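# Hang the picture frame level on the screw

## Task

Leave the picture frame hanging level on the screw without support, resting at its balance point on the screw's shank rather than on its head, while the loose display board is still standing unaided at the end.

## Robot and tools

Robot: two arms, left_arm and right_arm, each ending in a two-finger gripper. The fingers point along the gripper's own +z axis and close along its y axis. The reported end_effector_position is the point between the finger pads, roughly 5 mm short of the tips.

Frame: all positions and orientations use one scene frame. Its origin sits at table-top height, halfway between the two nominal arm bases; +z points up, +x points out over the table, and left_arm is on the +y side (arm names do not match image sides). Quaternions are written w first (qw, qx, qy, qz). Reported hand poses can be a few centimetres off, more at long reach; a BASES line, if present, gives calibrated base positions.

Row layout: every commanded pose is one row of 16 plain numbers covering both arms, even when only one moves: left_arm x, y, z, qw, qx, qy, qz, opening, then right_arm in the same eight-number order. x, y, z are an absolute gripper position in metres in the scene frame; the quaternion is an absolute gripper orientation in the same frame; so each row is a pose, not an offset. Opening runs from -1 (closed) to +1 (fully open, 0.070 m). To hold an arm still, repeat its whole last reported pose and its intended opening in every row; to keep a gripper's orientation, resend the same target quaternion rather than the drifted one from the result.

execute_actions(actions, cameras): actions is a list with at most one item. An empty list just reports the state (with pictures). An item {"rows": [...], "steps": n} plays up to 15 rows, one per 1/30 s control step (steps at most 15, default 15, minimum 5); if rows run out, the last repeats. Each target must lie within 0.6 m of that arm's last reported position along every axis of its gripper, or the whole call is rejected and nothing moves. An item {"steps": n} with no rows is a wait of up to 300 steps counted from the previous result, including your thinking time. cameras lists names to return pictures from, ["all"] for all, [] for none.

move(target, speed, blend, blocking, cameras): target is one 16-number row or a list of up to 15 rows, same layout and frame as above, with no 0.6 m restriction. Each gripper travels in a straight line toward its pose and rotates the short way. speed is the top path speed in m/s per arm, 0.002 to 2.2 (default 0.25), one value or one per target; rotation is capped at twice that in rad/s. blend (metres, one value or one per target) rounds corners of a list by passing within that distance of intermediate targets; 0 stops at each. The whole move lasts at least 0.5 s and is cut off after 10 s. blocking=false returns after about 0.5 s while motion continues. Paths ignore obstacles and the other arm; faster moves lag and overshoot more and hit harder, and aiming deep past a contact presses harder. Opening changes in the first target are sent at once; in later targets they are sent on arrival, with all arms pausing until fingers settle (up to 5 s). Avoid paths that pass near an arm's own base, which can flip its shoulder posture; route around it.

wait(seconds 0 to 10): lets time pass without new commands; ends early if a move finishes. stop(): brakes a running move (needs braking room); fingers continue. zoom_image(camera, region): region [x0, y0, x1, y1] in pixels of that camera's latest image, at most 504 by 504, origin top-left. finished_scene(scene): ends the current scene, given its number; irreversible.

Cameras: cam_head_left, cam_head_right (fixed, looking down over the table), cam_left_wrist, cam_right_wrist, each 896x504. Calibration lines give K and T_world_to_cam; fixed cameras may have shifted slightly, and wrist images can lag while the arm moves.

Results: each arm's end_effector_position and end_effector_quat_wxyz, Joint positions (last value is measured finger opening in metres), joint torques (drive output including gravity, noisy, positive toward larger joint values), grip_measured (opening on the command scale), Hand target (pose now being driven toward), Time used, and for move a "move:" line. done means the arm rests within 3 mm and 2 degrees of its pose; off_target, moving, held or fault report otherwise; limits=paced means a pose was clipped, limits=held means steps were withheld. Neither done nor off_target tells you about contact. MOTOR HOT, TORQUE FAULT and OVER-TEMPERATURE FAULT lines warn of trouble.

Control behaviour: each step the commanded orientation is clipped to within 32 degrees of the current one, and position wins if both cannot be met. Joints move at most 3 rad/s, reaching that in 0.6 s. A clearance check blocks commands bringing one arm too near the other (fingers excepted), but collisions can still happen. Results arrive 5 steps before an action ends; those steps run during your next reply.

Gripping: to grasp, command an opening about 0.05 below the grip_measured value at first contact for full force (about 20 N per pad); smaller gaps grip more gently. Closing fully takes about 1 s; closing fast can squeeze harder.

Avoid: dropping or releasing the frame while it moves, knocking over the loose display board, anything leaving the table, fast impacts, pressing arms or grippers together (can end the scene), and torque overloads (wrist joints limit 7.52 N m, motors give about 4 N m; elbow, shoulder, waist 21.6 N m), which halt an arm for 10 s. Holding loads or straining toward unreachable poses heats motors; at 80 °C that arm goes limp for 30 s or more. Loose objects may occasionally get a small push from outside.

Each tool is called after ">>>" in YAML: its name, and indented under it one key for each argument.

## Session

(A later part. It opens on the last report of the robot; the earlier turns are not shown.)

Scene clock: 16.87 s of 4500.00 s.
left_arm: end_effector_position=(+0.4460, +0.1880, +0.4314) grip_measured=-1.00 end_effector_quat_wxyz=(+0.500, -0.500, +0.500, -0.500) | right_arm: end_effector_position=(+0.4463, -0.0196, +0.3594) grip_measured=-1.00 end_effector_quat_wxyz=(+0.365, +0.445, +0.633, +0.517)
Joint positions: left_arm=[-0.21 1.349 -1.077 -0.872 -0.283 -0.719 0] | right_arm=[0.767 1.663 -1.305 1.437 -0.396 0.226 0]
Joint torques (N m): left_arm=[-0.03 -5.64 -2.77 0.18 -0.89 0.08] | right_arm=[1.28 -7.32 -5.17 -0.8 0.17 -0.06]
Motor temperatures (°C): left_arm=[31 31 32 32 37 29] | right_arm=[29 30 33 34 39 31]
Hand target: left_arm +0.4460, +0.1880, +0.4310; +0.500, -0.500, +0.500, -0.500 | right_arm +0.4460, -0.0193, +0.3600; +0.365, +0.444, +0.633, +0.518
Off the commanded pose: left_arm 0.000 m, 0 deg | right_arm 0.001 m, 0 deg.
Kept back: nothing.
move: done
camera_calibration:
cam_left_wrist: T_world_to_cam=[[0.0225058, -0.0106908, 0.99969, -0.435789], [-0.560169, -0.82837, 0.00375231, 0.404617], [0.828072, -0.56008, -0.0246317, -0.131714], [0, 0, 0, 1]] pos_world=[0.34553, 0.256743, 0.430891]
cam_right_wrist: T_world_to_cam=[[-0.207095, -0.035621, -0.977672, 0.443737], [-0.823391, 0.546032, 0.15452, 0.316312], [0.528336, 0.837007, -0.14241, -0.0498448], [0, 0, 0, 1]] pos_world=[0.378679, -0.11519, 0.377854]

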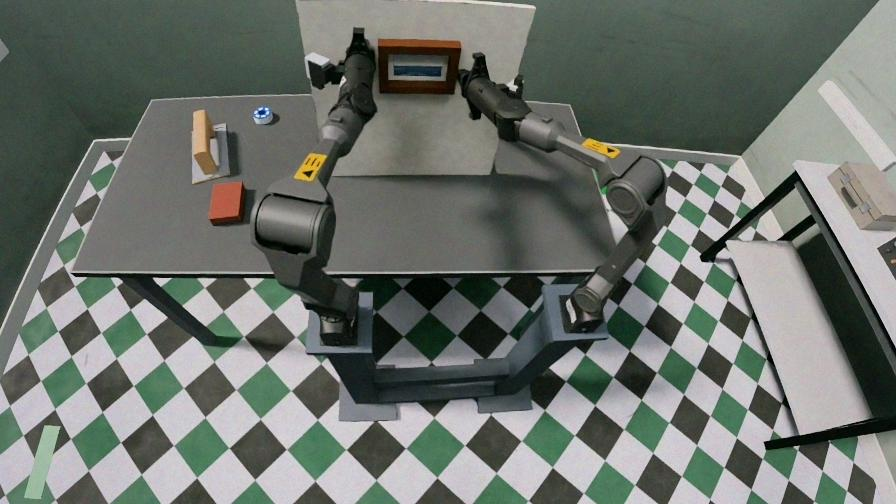

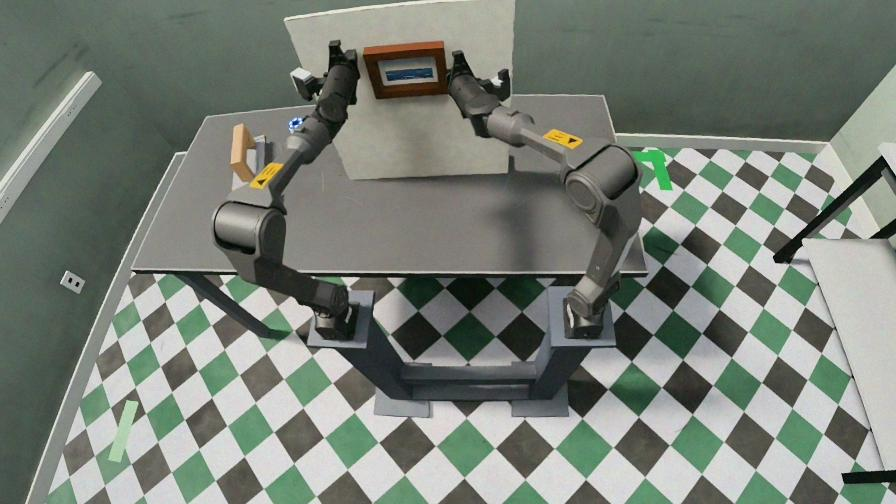

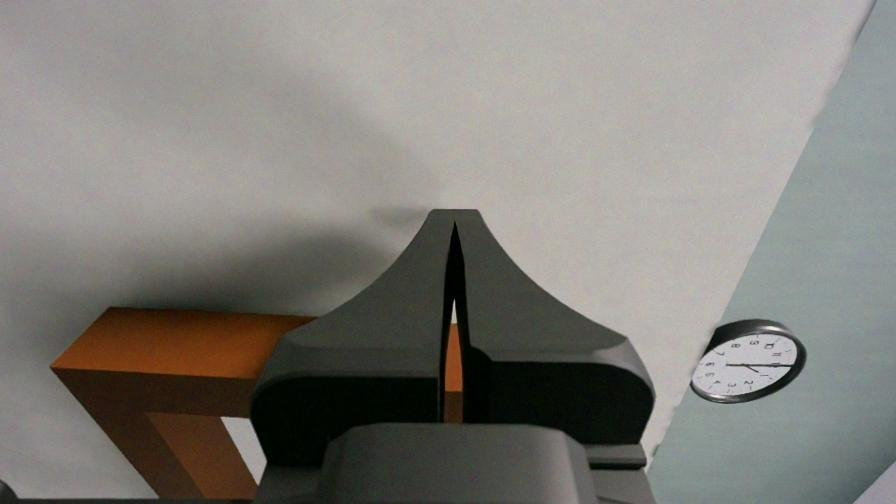

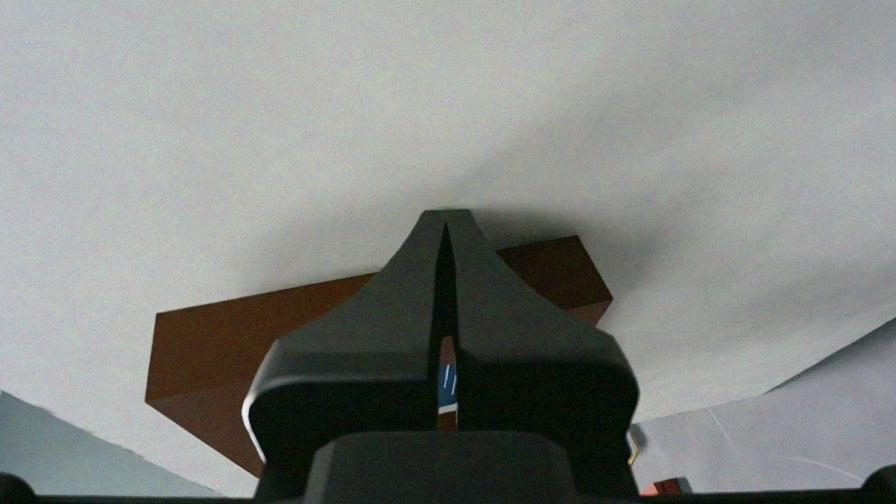

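>>> move:
  target:
    - [0.446,0.178,0.437,0.5,-0.5,0.5,-0.5,-1,0.446,-0.033,0.360,0.365,0.444,0.633,0.518,-1]
    - [0.446,0.1645,0.437,0.5,-0.5,0.5,-0.5,-1,0.446,-0.035,0.360,0.365,0.444,0.633,0.518,-1]
  speed: [0.06,0.025]

>>> zoom_image:
  camera: "cam_head_left"
  region: [340, 0, 520, 110]

>>> zoom_image:
  camera: "cam_head_right"
  region: [320, 0, 500, 110]

Scene clock: 19.20 s of 4500.00 s.
left_arm: end_effector_position=(+0.4458, +0.1668, +0.4380) grip_measured=-1.00 end_effector_quat_wxyz=(+0.502, -0.501, +0.498, -0.499) | right_arm: end_effector_position=(+0.4461, -0.0351, +0.3600) grip_measured=-1.00 end_effector_quat_wxyz=(+0.365, +0.444, +0.633, +0.518)
Joint positions: left_arm=[-0.306 1.367 -1.119 -1.11 -0.356 -0.487 0] | right_arm=[0.729 1.627 -1.261 1.39 -0.36 0.265 0]
Joint torques (N m): left_arm=[-9.29 -1.41 -3.67 0.75 2.67 -0.2] | right_arm=[0.56 -7.38 -3.9 -0.6 -0.11 0.15]
Motor temperatures (°C): left_arm=[31 31 32 32 37 29] | right_arm=[29 30 33 34 39 31]
Hand target: left_arm +0.4460, +0.1645, +0.4370; +0.500, -0.500, +0.500, -0.500 | right_arm +0.4460, -0.0350, +0.3600; +0.365, +0.444, +0.633, +0.518
Off the commanded pose: left_arm 0.002 m, 0 deg | right_arm 0.000 m, 0 deg.
Kept back: nothing.
move: done
camera_calibration:
cam_left_wrist: T_world_to_cam=[[0.0207963, -0.0106655, 0.999727, -0.441739], [-0.554982, -0.831858, 0.00267011, 0.385567], [0.831603, -0.554886, -0.0232188, -0.146303], [0, 0, 0, 1]] pos_world=[0.344836, 0.234844, 0.437192]
cam_right_wrist: T_world_to_cam=[[-0.206164, -0.0350817, -0.977888, 0.443452], [-0.82398, 0.545247, 0.154155, 0.324926], [0.527782, 0.837541, -0.141317, -0.0367973], [0, 0, 0, 1]] pos_world=[0.378577, -0.130788, 0.378358]

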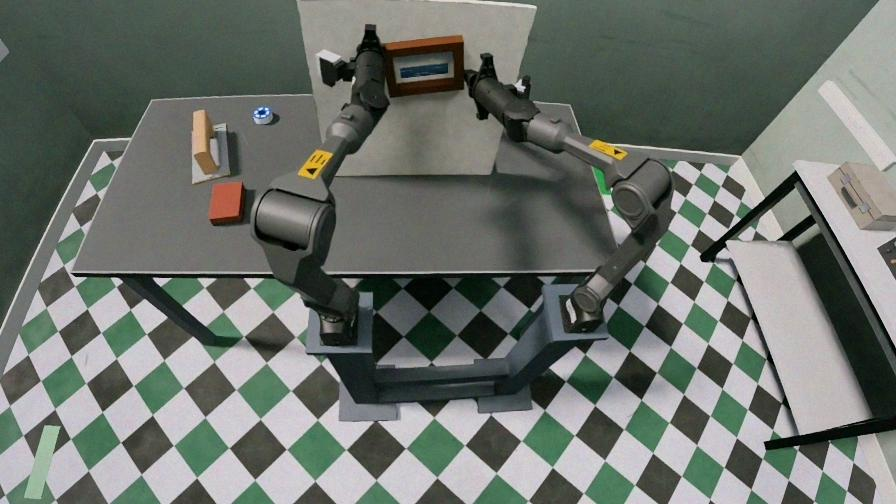

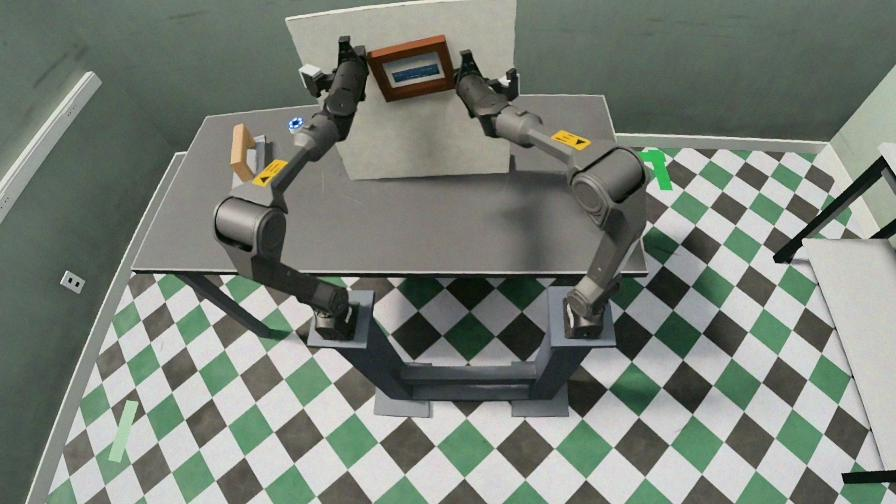

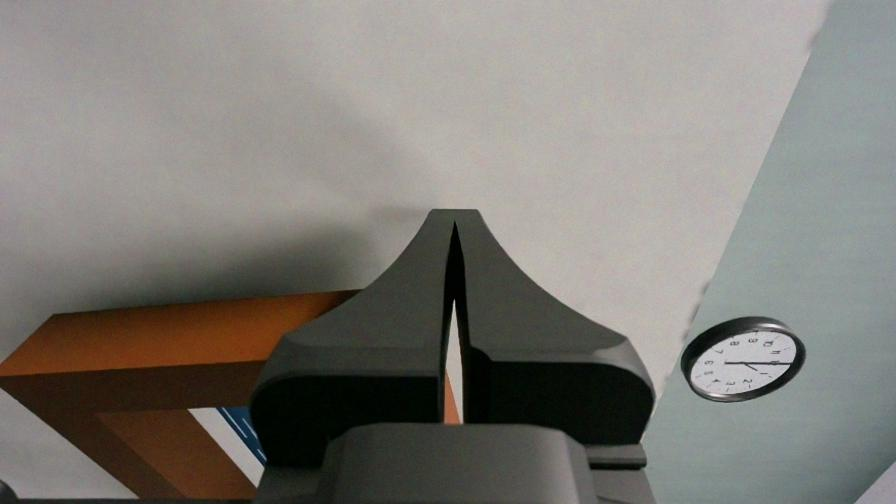

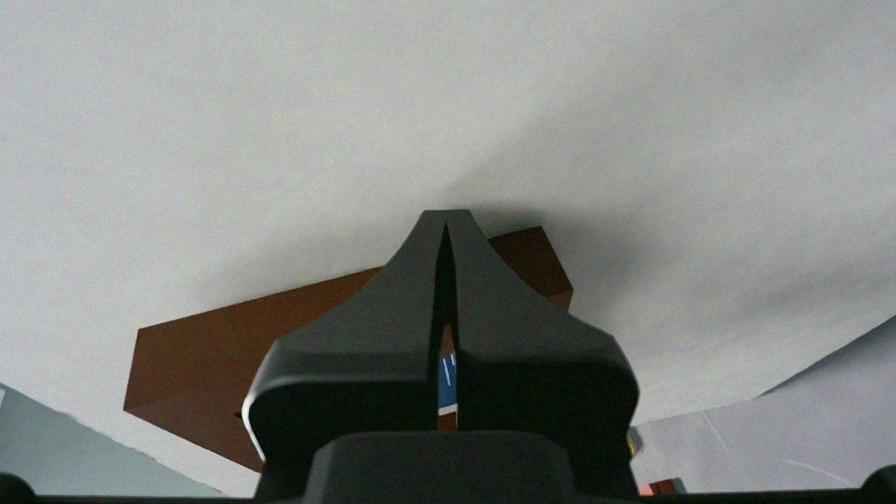

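Scaled by 2.800 from the camera's 896x504 image, which has a finer 1280x720 frame.

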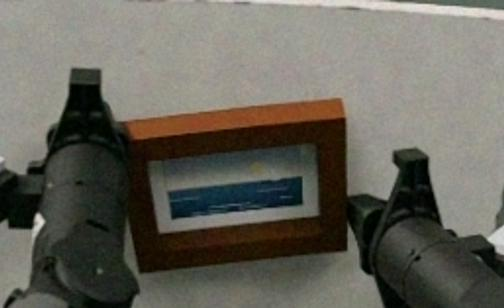

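Scaled by 2.800 from the camera's 896x504 image, which has a finer 1280x720 frame.

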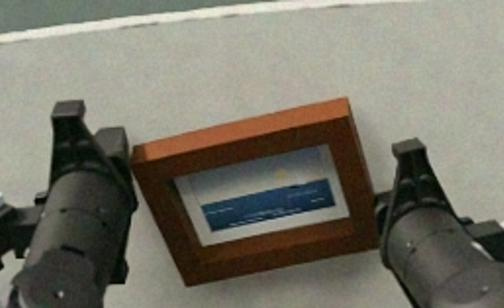

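>>> move:
  target:
    - [0.446,0.176,0.436,0.5,-0.5,0.5,-0.5,-1,0.446,-0.034,0.360,0.365,0.444,0.633,0.518,-1]
    - [0.446,0.190,0.434,0.5,-0.5,0.5,-0.5,-1,0.446,-0.0220,0.360,0.365,0.444,0.633,0.518,-1]
  speed: [0.04,0.03]

>>> zoom_image:
  camera: "cam_head_left"
  region: [340, 0, 520, 110]

>>> zoom_image:
  camera: "cam_head_right"
  region: [320, 0, 500, 110]

Scene clock: 20.67 s of 4500.00 s.
left_arm: end_effector_position=(+0.4461, +0.1896, +0.4338) grip_measured=-1.00 end_effector_quat_wxyz=(+0.500, -0.500, +0.500, -0.500) | right_arm: end_effector_position=(+0.4461, -0.0221, +0.3598) grip_measured=-1.00 end_effector_quat_wxyz=(+0.365, +0.444, +0.633, +0.518)
Joint positions: left_arm=[-0.202 1.347 -1.086 -0.885 -0.269 -0.705 0] | right_arm=[0.761 1.657 -1.298 1.429 -0.389 0.233 0]
Joint torques (N m): left_arm=[0.28 -5.91 -2.81 0.19 -0.92 0.08] | right_arm=[1.06 -7.04 -5.09 -0.78 0.11 -0.06]
Motor temperatures (°C): left_arm=[31 31 32 32 37 29] | right_arm=[29 30 33 34 38 31]
Hand target: left_arm +0.4460, +0.1900, +0.4340; +0.500, -0.500, +0.500, -0.500 | right_arm +0.4460, -0.0220, +0.3600; +0.365, +0.444, +0.633, +0.518
Off the commanded pose: left_arm 0.000 m, 0 deg | right_arm 0.000 m, 0 deg.
Kept back: nothing.
move: done
camera_calibration:
cam_left_wrist: T_world_to_cam=[[0.0236607, -0.0107887, 0.999662, -0.438632], [-0.560803, -0.827938, 0.00433807, 0.405868], [0.827611, -0.560716, -0.0256399, -0.129939], [0, 0, 0, 1]] pos_world=[0.34553, 0.258443, 0.433391]
cam_right_wrist: T_world_to_cam=[[-0.20668, -0.0351122, -0.977778, 0.443862], [-0.823981, 0.54512, 0.154596, 0.317687], [0.527578, 0.837623, -0.141597, -0.0475203], [0, 0, 0, 1]] pos_world=[0.378576, -0.117788, 0.378157]

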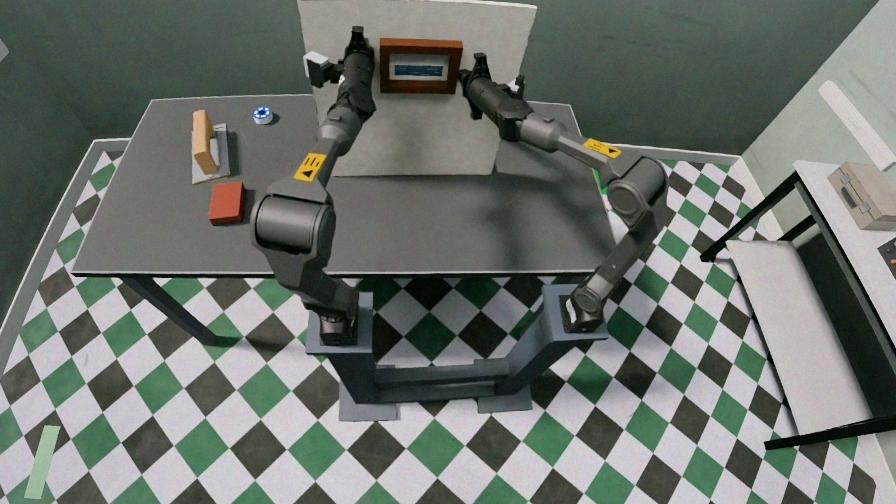

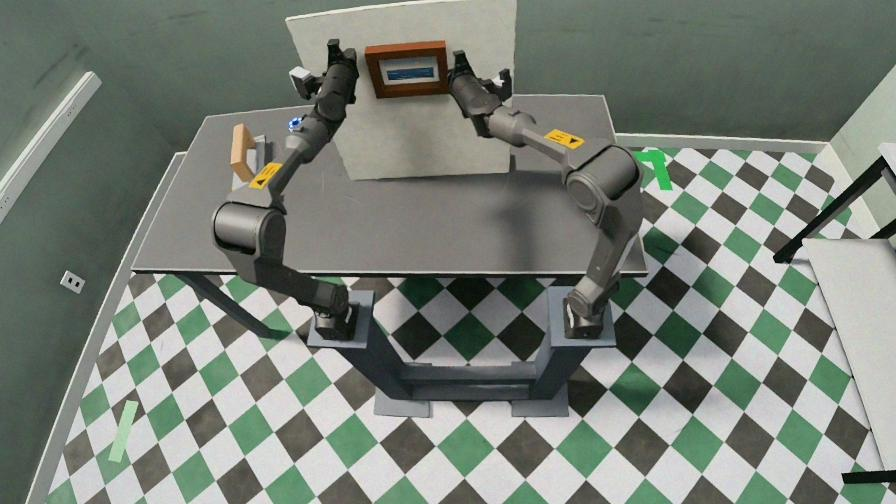

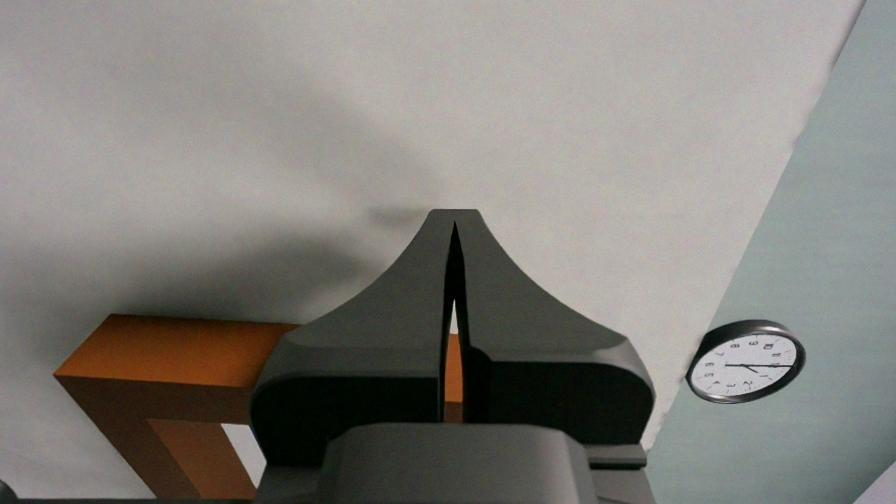

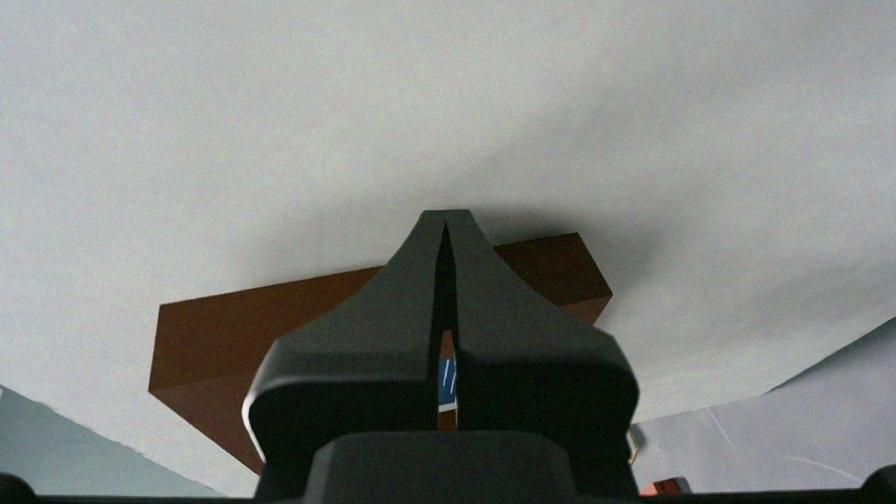

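Scaled by 2.800 from the camera's 896x504 image, which has a finer 1280x720 frame.

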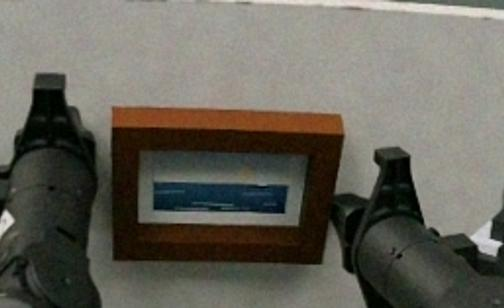

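Scaled by 2.800 from the camera's 896x504 image, which has a finer 1280x720 frame.

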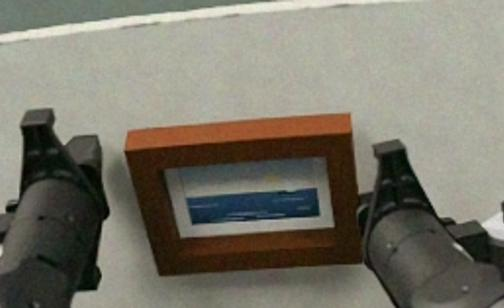

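>>> move:
  target: [0.446,0.190,0.434,0.5,-0.5,0.5,-0.5,-1,0.446,-0.036,0.360,0.365,0.444,0.633,0.518,-1]
  speed: 0.04

>>> zoom_image:
  camera: "cam_head_left"
  region: [340, 0, 520, 110]

>>> zoom_image:
  camera: "cam_head_right"
  region: [320, 0, 500, 110]

>>> zoom_image:
  camera: "cam_head_right"
  region: [440, 0, 580, 190]

Scene clock: 21.97 s of 4500.00 s.
left_arm: end_effector_position=(+0.4461, +0.1896, +0.4338) grip_measured=-1.00 end_effector_quat_wxyz=(+0.500, -0.500, +0.500, -0.500) | right_arm: end_effector_position=(+0.4459, -0.0360, +0.3601) grip_measured=-1.00 end_effector_quat_wxyz=(+0.365, +0.444, +0.633, +0.518)
Joint positions: left_arm=[-0.202 1.347 -1.086 -0.885 -0.269 -0.704 0] | right_arm=[0.727 1.624 -1.258 1.386 -0.356 0.268 0]
Joint torques (N m): left_arm=[0.65 -5.67 -3.34 0.07 -1.09 0.09] | right_arm=[0.5 -6.7 -4.16 -0.44 -0.24 0]
Motor temperatures (°C): left_arm=[31 31 32 32 37 29] | right_arm=[29 30 33 34 38 31]
Hand target: left_arm +0.4460, +0.1900, +0.4340; +0.500, -0.500, +0.500, -0.500 | right_arm +0.4460, -0.0360, +0.3600; +0.365, +0.444, +0.633, +0.518
Off the commanded pose: left_arm 0.000 m, 0 deg | right_arm 0.000 m, 0 deg.
Kept back: nothing.
move: done
camera_calibration:
cam_left_wrist: T_world_to_cam=[[0.0236707, -0.0116487, 0.999652, -0.438508], [-0.56081, -0.827936, 0.00363167, 0.406176], [0.827606, -0.560701, -0.0261305, -0.129726], [0, 0, 0, 1]] pos_world=[0.34553, 0.258443, 0.43349]
cam_right_wrist: T_world_to_cam=[[-0.205919, -0.03534, -0.977931, 0.443403], [-0.824625, 0.544323, 0.153967, 0.325646], [0.526869, 0.838131, -0.141229, -0.0355546], [0, 0, 0, 1]] pos_world=[0.378573, -0.131787, 0.378458]

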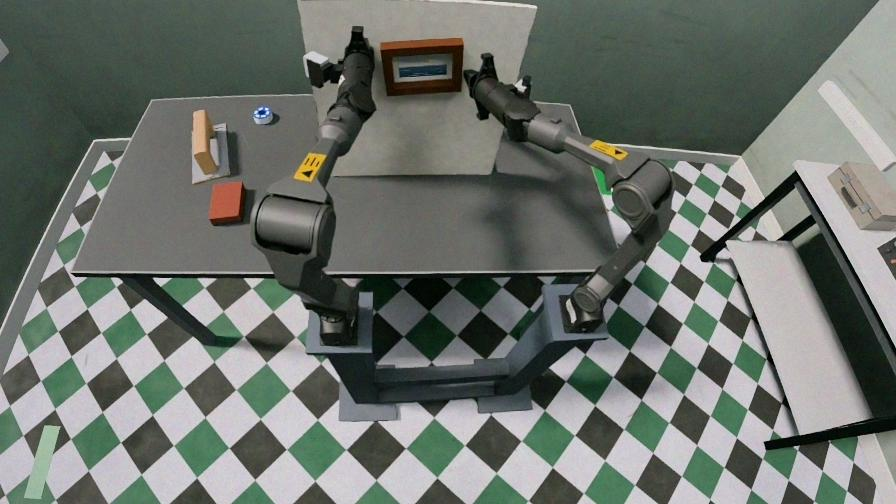

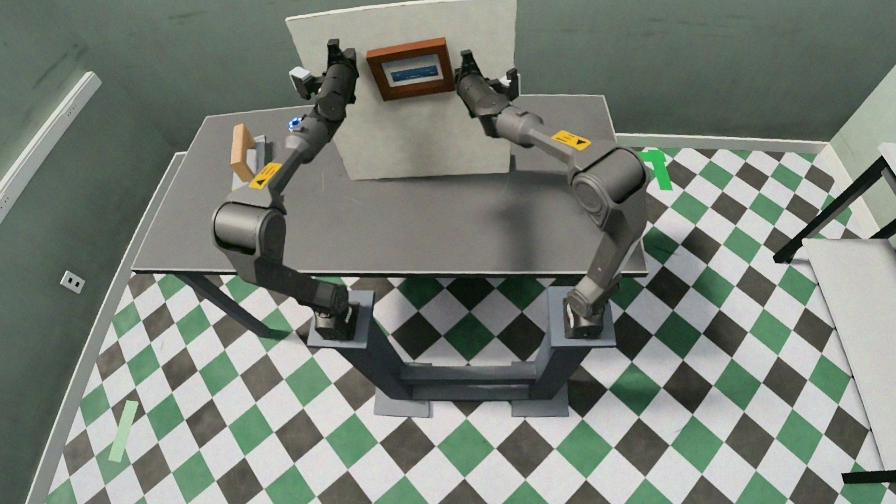

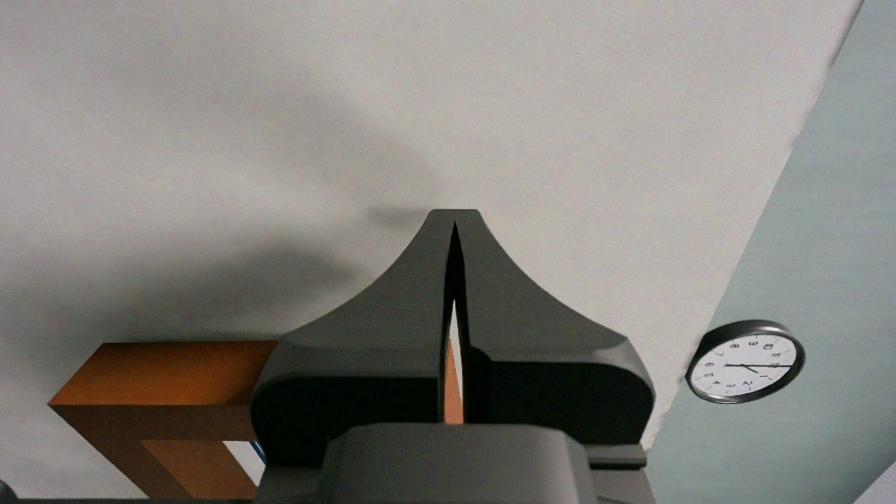

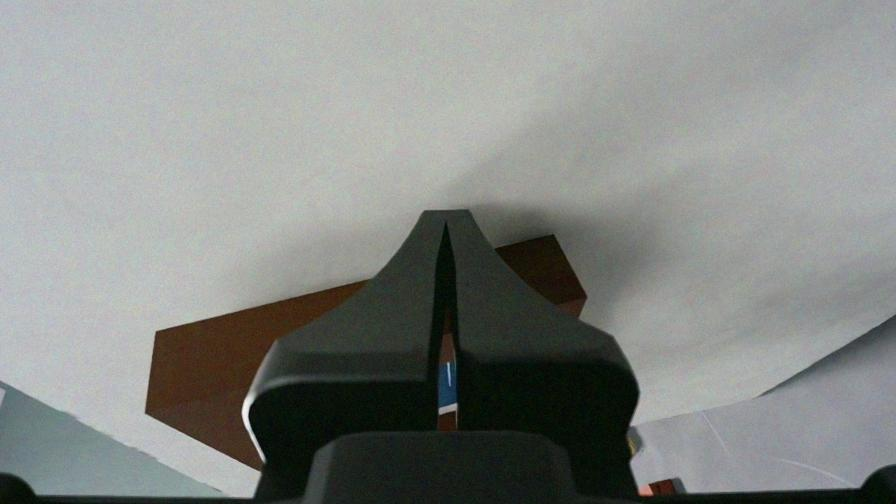

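Scaled by 2.800 from the camera's 896x504 image, which has a finer 1280x720 frame.

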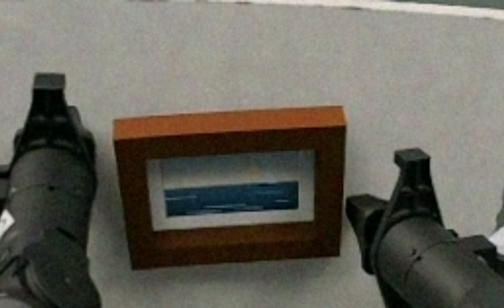

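Scaled by 2.800 from the camera's 896x504 image, which has a finer 1280x720 frame.

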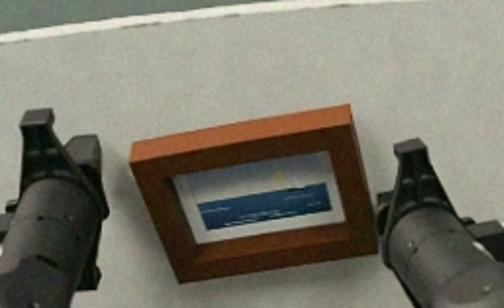

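Scaled by 2.653 from the camera's 896x504 image, which has a finer 1280x720 frame.

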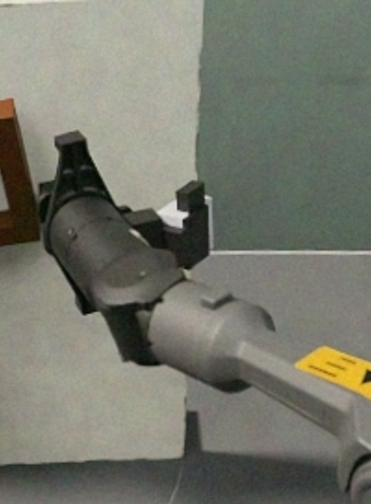

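>>> move:
  target:
    - [0.446,0.173,0.434,0.5,-0.5,0.5,-0.5,-1,0.446,-0.0221,0.360,0.365,0.444,0.633,0.518,-1]
    - [0.446,0.1660,0.434,0.5,-0.5,0.5,-0.5,-1,0.446,-0.0208,0.360,0.365,0.444,0.633,0.518,-1]
    - [0.446,0.1655,0.4358,0.5,-0.5,0.5,-0.5,-1,0.446,-0.0206,0.3618,0.365,0.444,0.633,0.518,-1]
    - [0.446,0.1583,0.4358,0.5,-0.5,0.5,-0.5,-1,0.446,-0.0278,0.3618,0.365,0.444,0.633,0.518,-1]
  speed: [0.04,0.02,0.01,0.02]

>>> zoom_image:
  camera: "cam_head_left"
  region: [340, 0, 520, 110]

>>> zoom_image:
  camera: "cam_head_right"
  region: [320, 0, 500, 110]

>>> zoom_image:
  camera: "cam_head_right"
  region: [440, 0, 580, 190]

Scene clock: 24.97 s of 4500.00 s.
left_arm: end_effector_position=(+0.4458, +0.1597, +0.4367) grip_measured=-1.00 end_effector_quat_wxyz=(+0.501, -0.501, +0.498, -0.500) | right_arm: end_effector_position=(+0.4466, -0.0289, +0.3612) grip_measured=-1.00 end_effector_quat_wxyz=(+0.366, +0.445, +0.633, +0.517)
Joint positions: left_arm=[-0.333 1.375 -1.121 -1.129 -0.38 -0.471 0] | right_arm=[0.746 1.642 -1.286 1.429 -0.376 0.228 0]
Joint torques (N m): left_arm=[-8.07 -1.29 -2.69 0.56 2.63 0] | right_arm=[8.59 -9.26 -6.47 -1.42 1.73 0.1]
Motor temperatures (°C): left_arm=[31 31 32 32 37 29] | right_arm=[29 31 33 34 38 31]
Hand target: left_arm +0.4460, +0.1583, +0.4358; +0.500, -0.500, +0.500, -0.500 | right_arm +0.4460, -0.0278, +0.3618; +0.365, +0.444, +0.633, +0.518
Off the commanded pose: left_arm 0.002 m, 0 deg | right_arm 0.001 m, 0 deg.
Kept back: nothing.
move: done
camera_calibration:
cam_left_wrist: T_world_to_cam=[[0.0210521, -0.0106563, 0.999722, -0.440702], [-0.556662, -0.830734, 0.00286714, 0.380205], [0.830472, -0.556567, -0.0234207, -0.149325], [0, 0, 0, 1]] pos_world=[0.344934, 0.228044, 0.435992]
cam_right_wrist: T_world_to_cam=[[-0.207042, -0.0354217, -0.977691, 0.445321], [-0.822354, 0.547653, 0.154305, 0.321103], [0.529969, 0.835956, -0.142516, -0.0426905], [0, 0, 0, 1]] pos_world=[0.378885, -0.124392, 0.379754]

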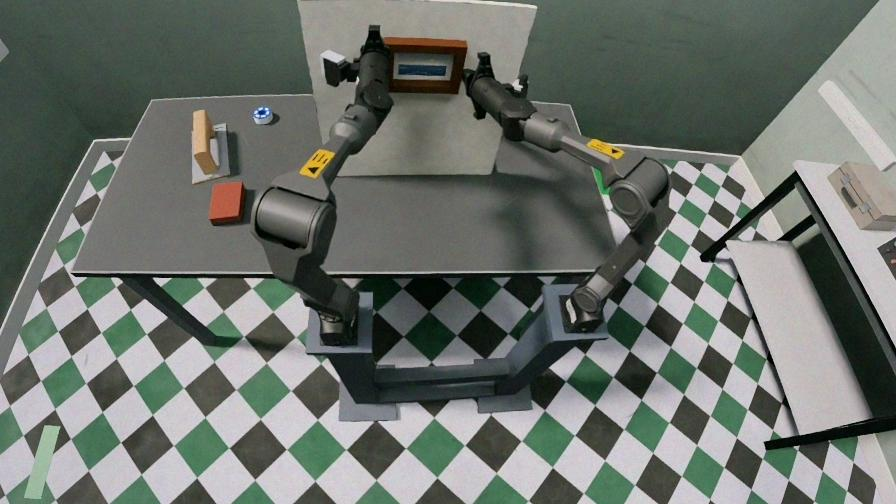

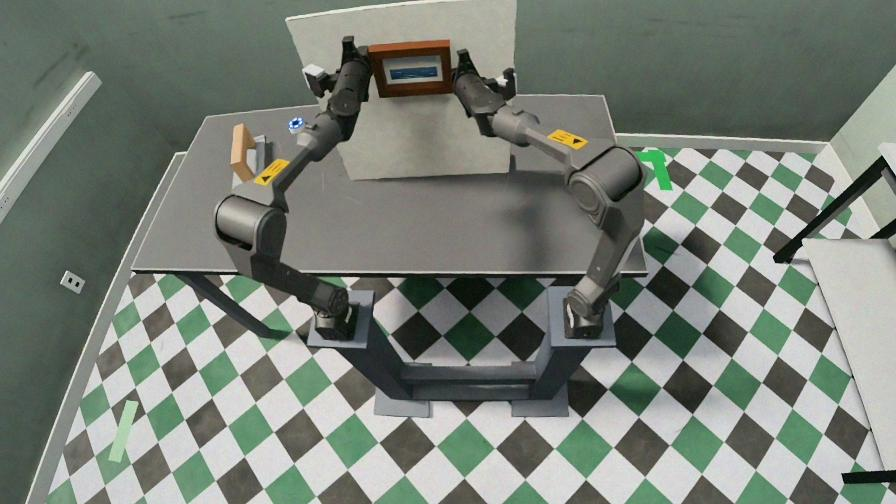

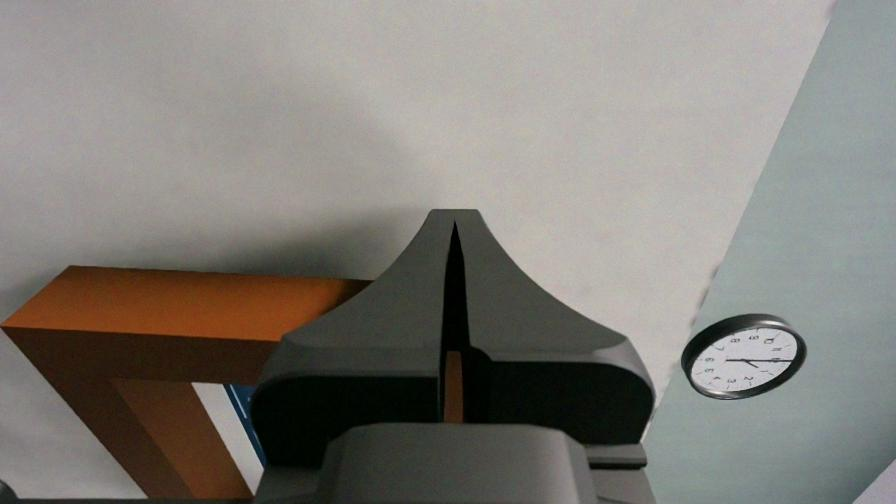

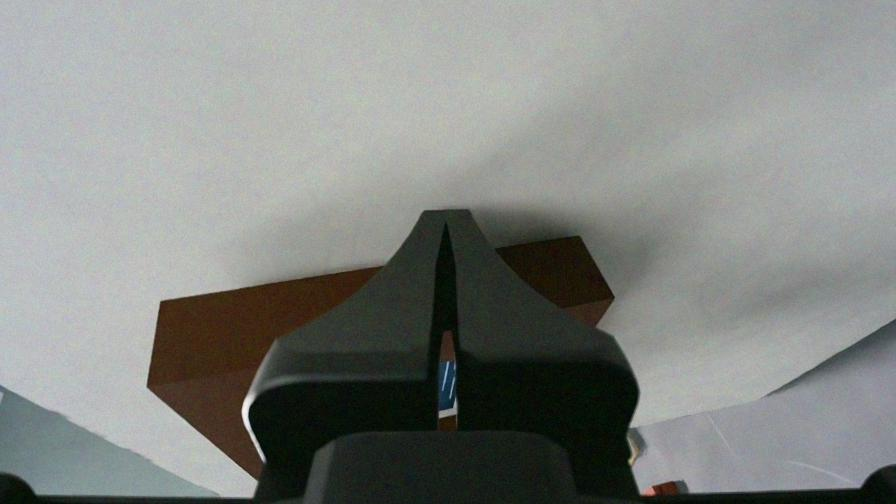

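Scaled by 2.800 from the camera's 896x504 image, which has a finer 1280x720 frame.

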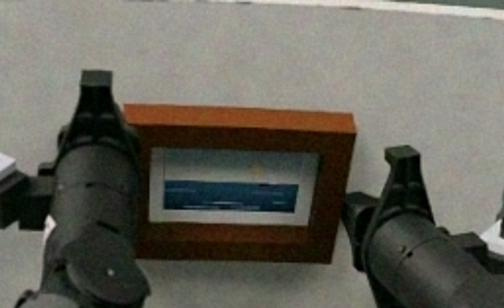

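Scaled by 2.800 from the camera's 896x504 image, which has a finer 1280x720 frame.

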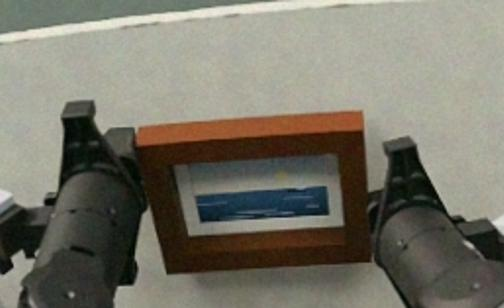

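Scaled by 2.653 from the camera's 896x504 image, which has a finer 1280x720 frame.

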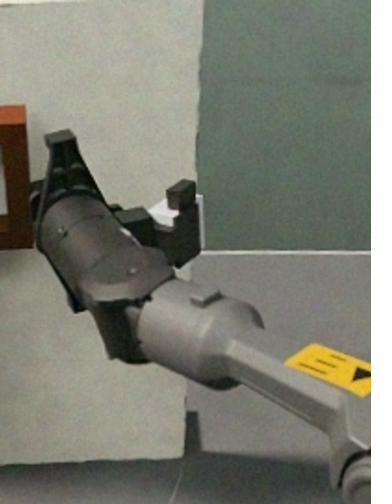

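>>> move:
  target:
    - [0.446,0.1587,0.4338,0.5,-0.5,0.5,-0.5,-1,0.446,-0.0282,0.3598,0.365,0.444,0.633,0.518,-1]
    - [0.446,0.1720,0.4338,0.5,-0.5,0.5,-0.5,-1,0.446,-0.0415,0.3598,0.365,0.444,0.633,0.518,-1]
  speed: [0.01,0.025]

>>> zoom_image:
  camera: "cam_head_left"
  region: [340, 0, 520, 110]

>>> zoom_image:
  camera: "cam_head_right"
  region: [320, 0, 500, 110]

Scene clock: 26.50 s of 4500.00 s.
left_arm: end_effector_position=(+0.4461, +0.1713, +0.4329) grip_measured=-1.00 end_effector_quat_wxyz=(+0.499, -0.500, +0.501, -0.500) | right_arm: end_effector_position=(+0.4457, -0.0412, +0.3603) grip_measured=-1.00 end_effector_quat_wxyz=(+0.365, +0.444, +0.633, +0.519)
Joint positions: left_arm=[-0.28 1.363 -1.098 -1.032 -0.332 -0.564 0] | right_arm=[0.713 1.612 -1.243 1.365 -0.343 0.285 0]
Joint torques (N m): left_arm=[0.69 -6.05 -3.67 0.1 -0.96 0.07] | right_arm=[-0.46 -5.58 -3.9 -0.39 -0.38 -0.06]
Motor temperatures (°C): left_arm=[31 31 32 32 37 29] | right_arm=[29 31 33 34 39 31]
Hand target: left_arm +0.4460, +0.1720, +0.4338; +0.500, -0.500, +0.500, -0.500 | right_arm +0.4460, -0.0415, +0.3598; +0.365, +0.444, +0.633, +0.518
Off the commanded pose: left_arm 0.001 m, 0 deg | right_arm 0.001 m, 0 deg.
Kept back: nothing.
move: done
camera_calibration:
cam_left_wrist: T_world_to_cam=[[0.025348, -0.0118714, 0.999608, -0.43843], [-0.561507, -0.827461, 0.00441168, 0.390872], [0.827084, -0.561398, -0.0276403, -0.139089], [0, 0, 0, 1]] pos_world=[0.345629, 0.240143, 0.43269]
cam_right_wrist: T_world_to_cam=[[-0.205386, -0.0350802, -0.978052, 0.443157], [-0.82537, 0.543229, 0.153839, 0.328472], [0.52591, 0.838851, -0.140526, -0.0308803], [0, 0, 0, 1]] pos_world=[0.37837, -0.136986, 0.37856]

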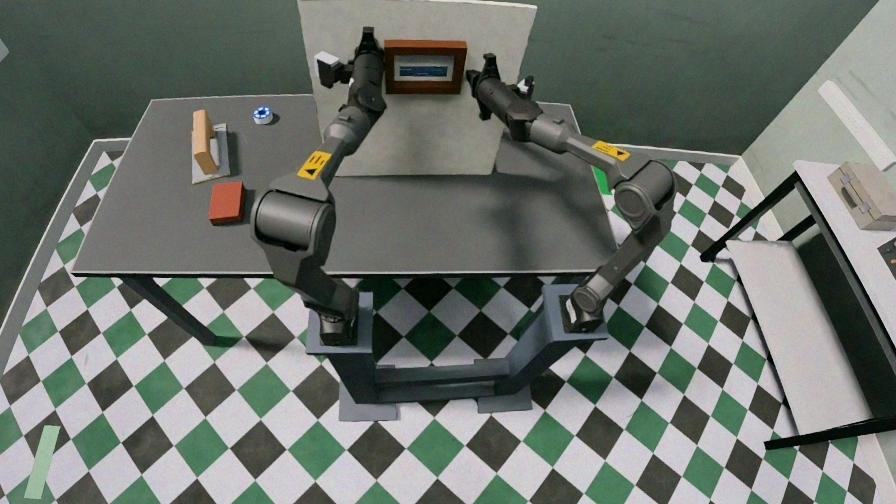

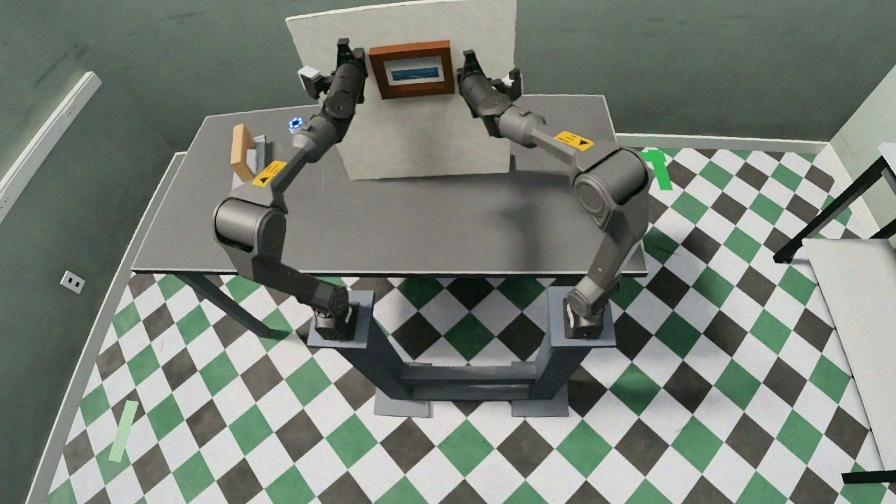

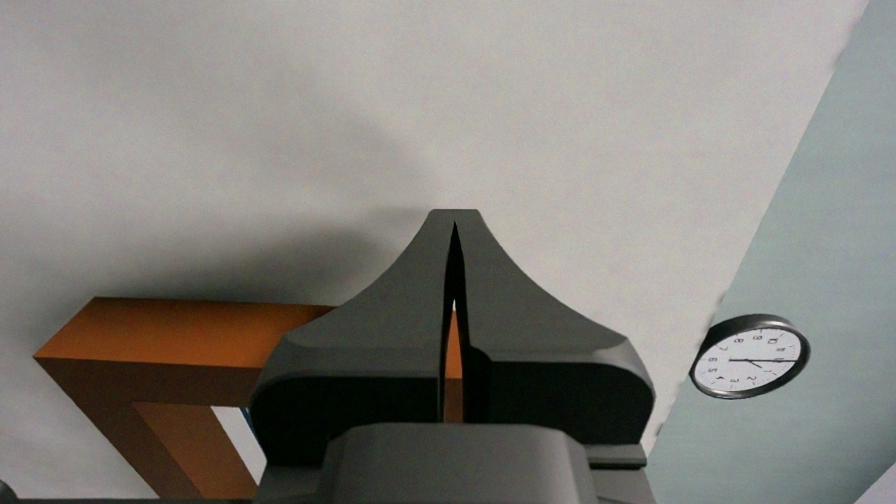

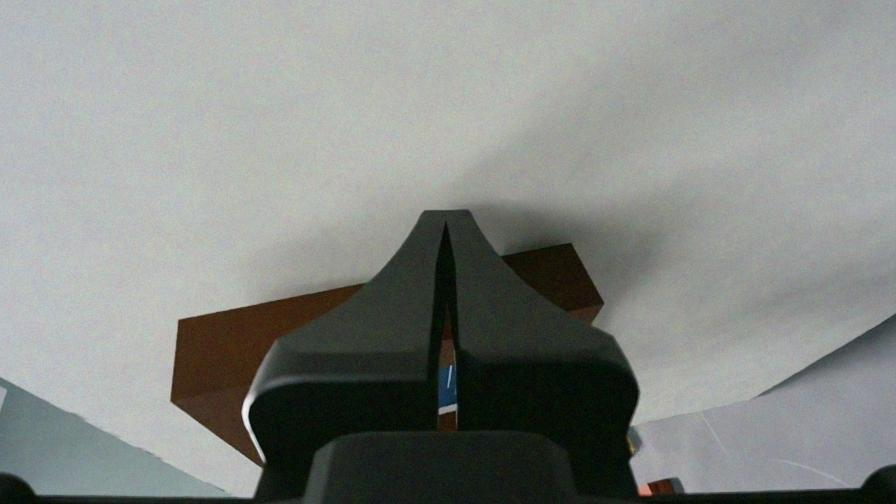

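Scaled by 2.800 from the camera's 896x504 image, which has a finer 1280x720 frame.

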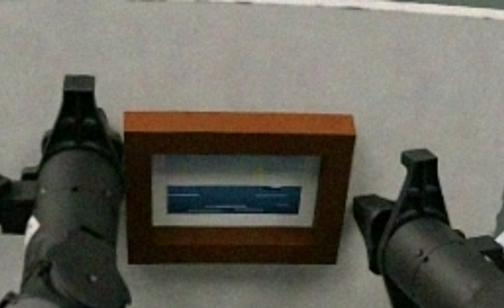

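Scaled by 2.800 from the camera's 896x504 image, which has a finer 1280x720 frame.

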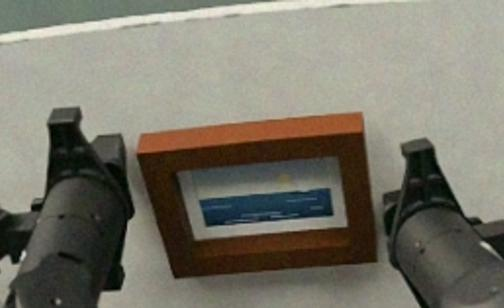

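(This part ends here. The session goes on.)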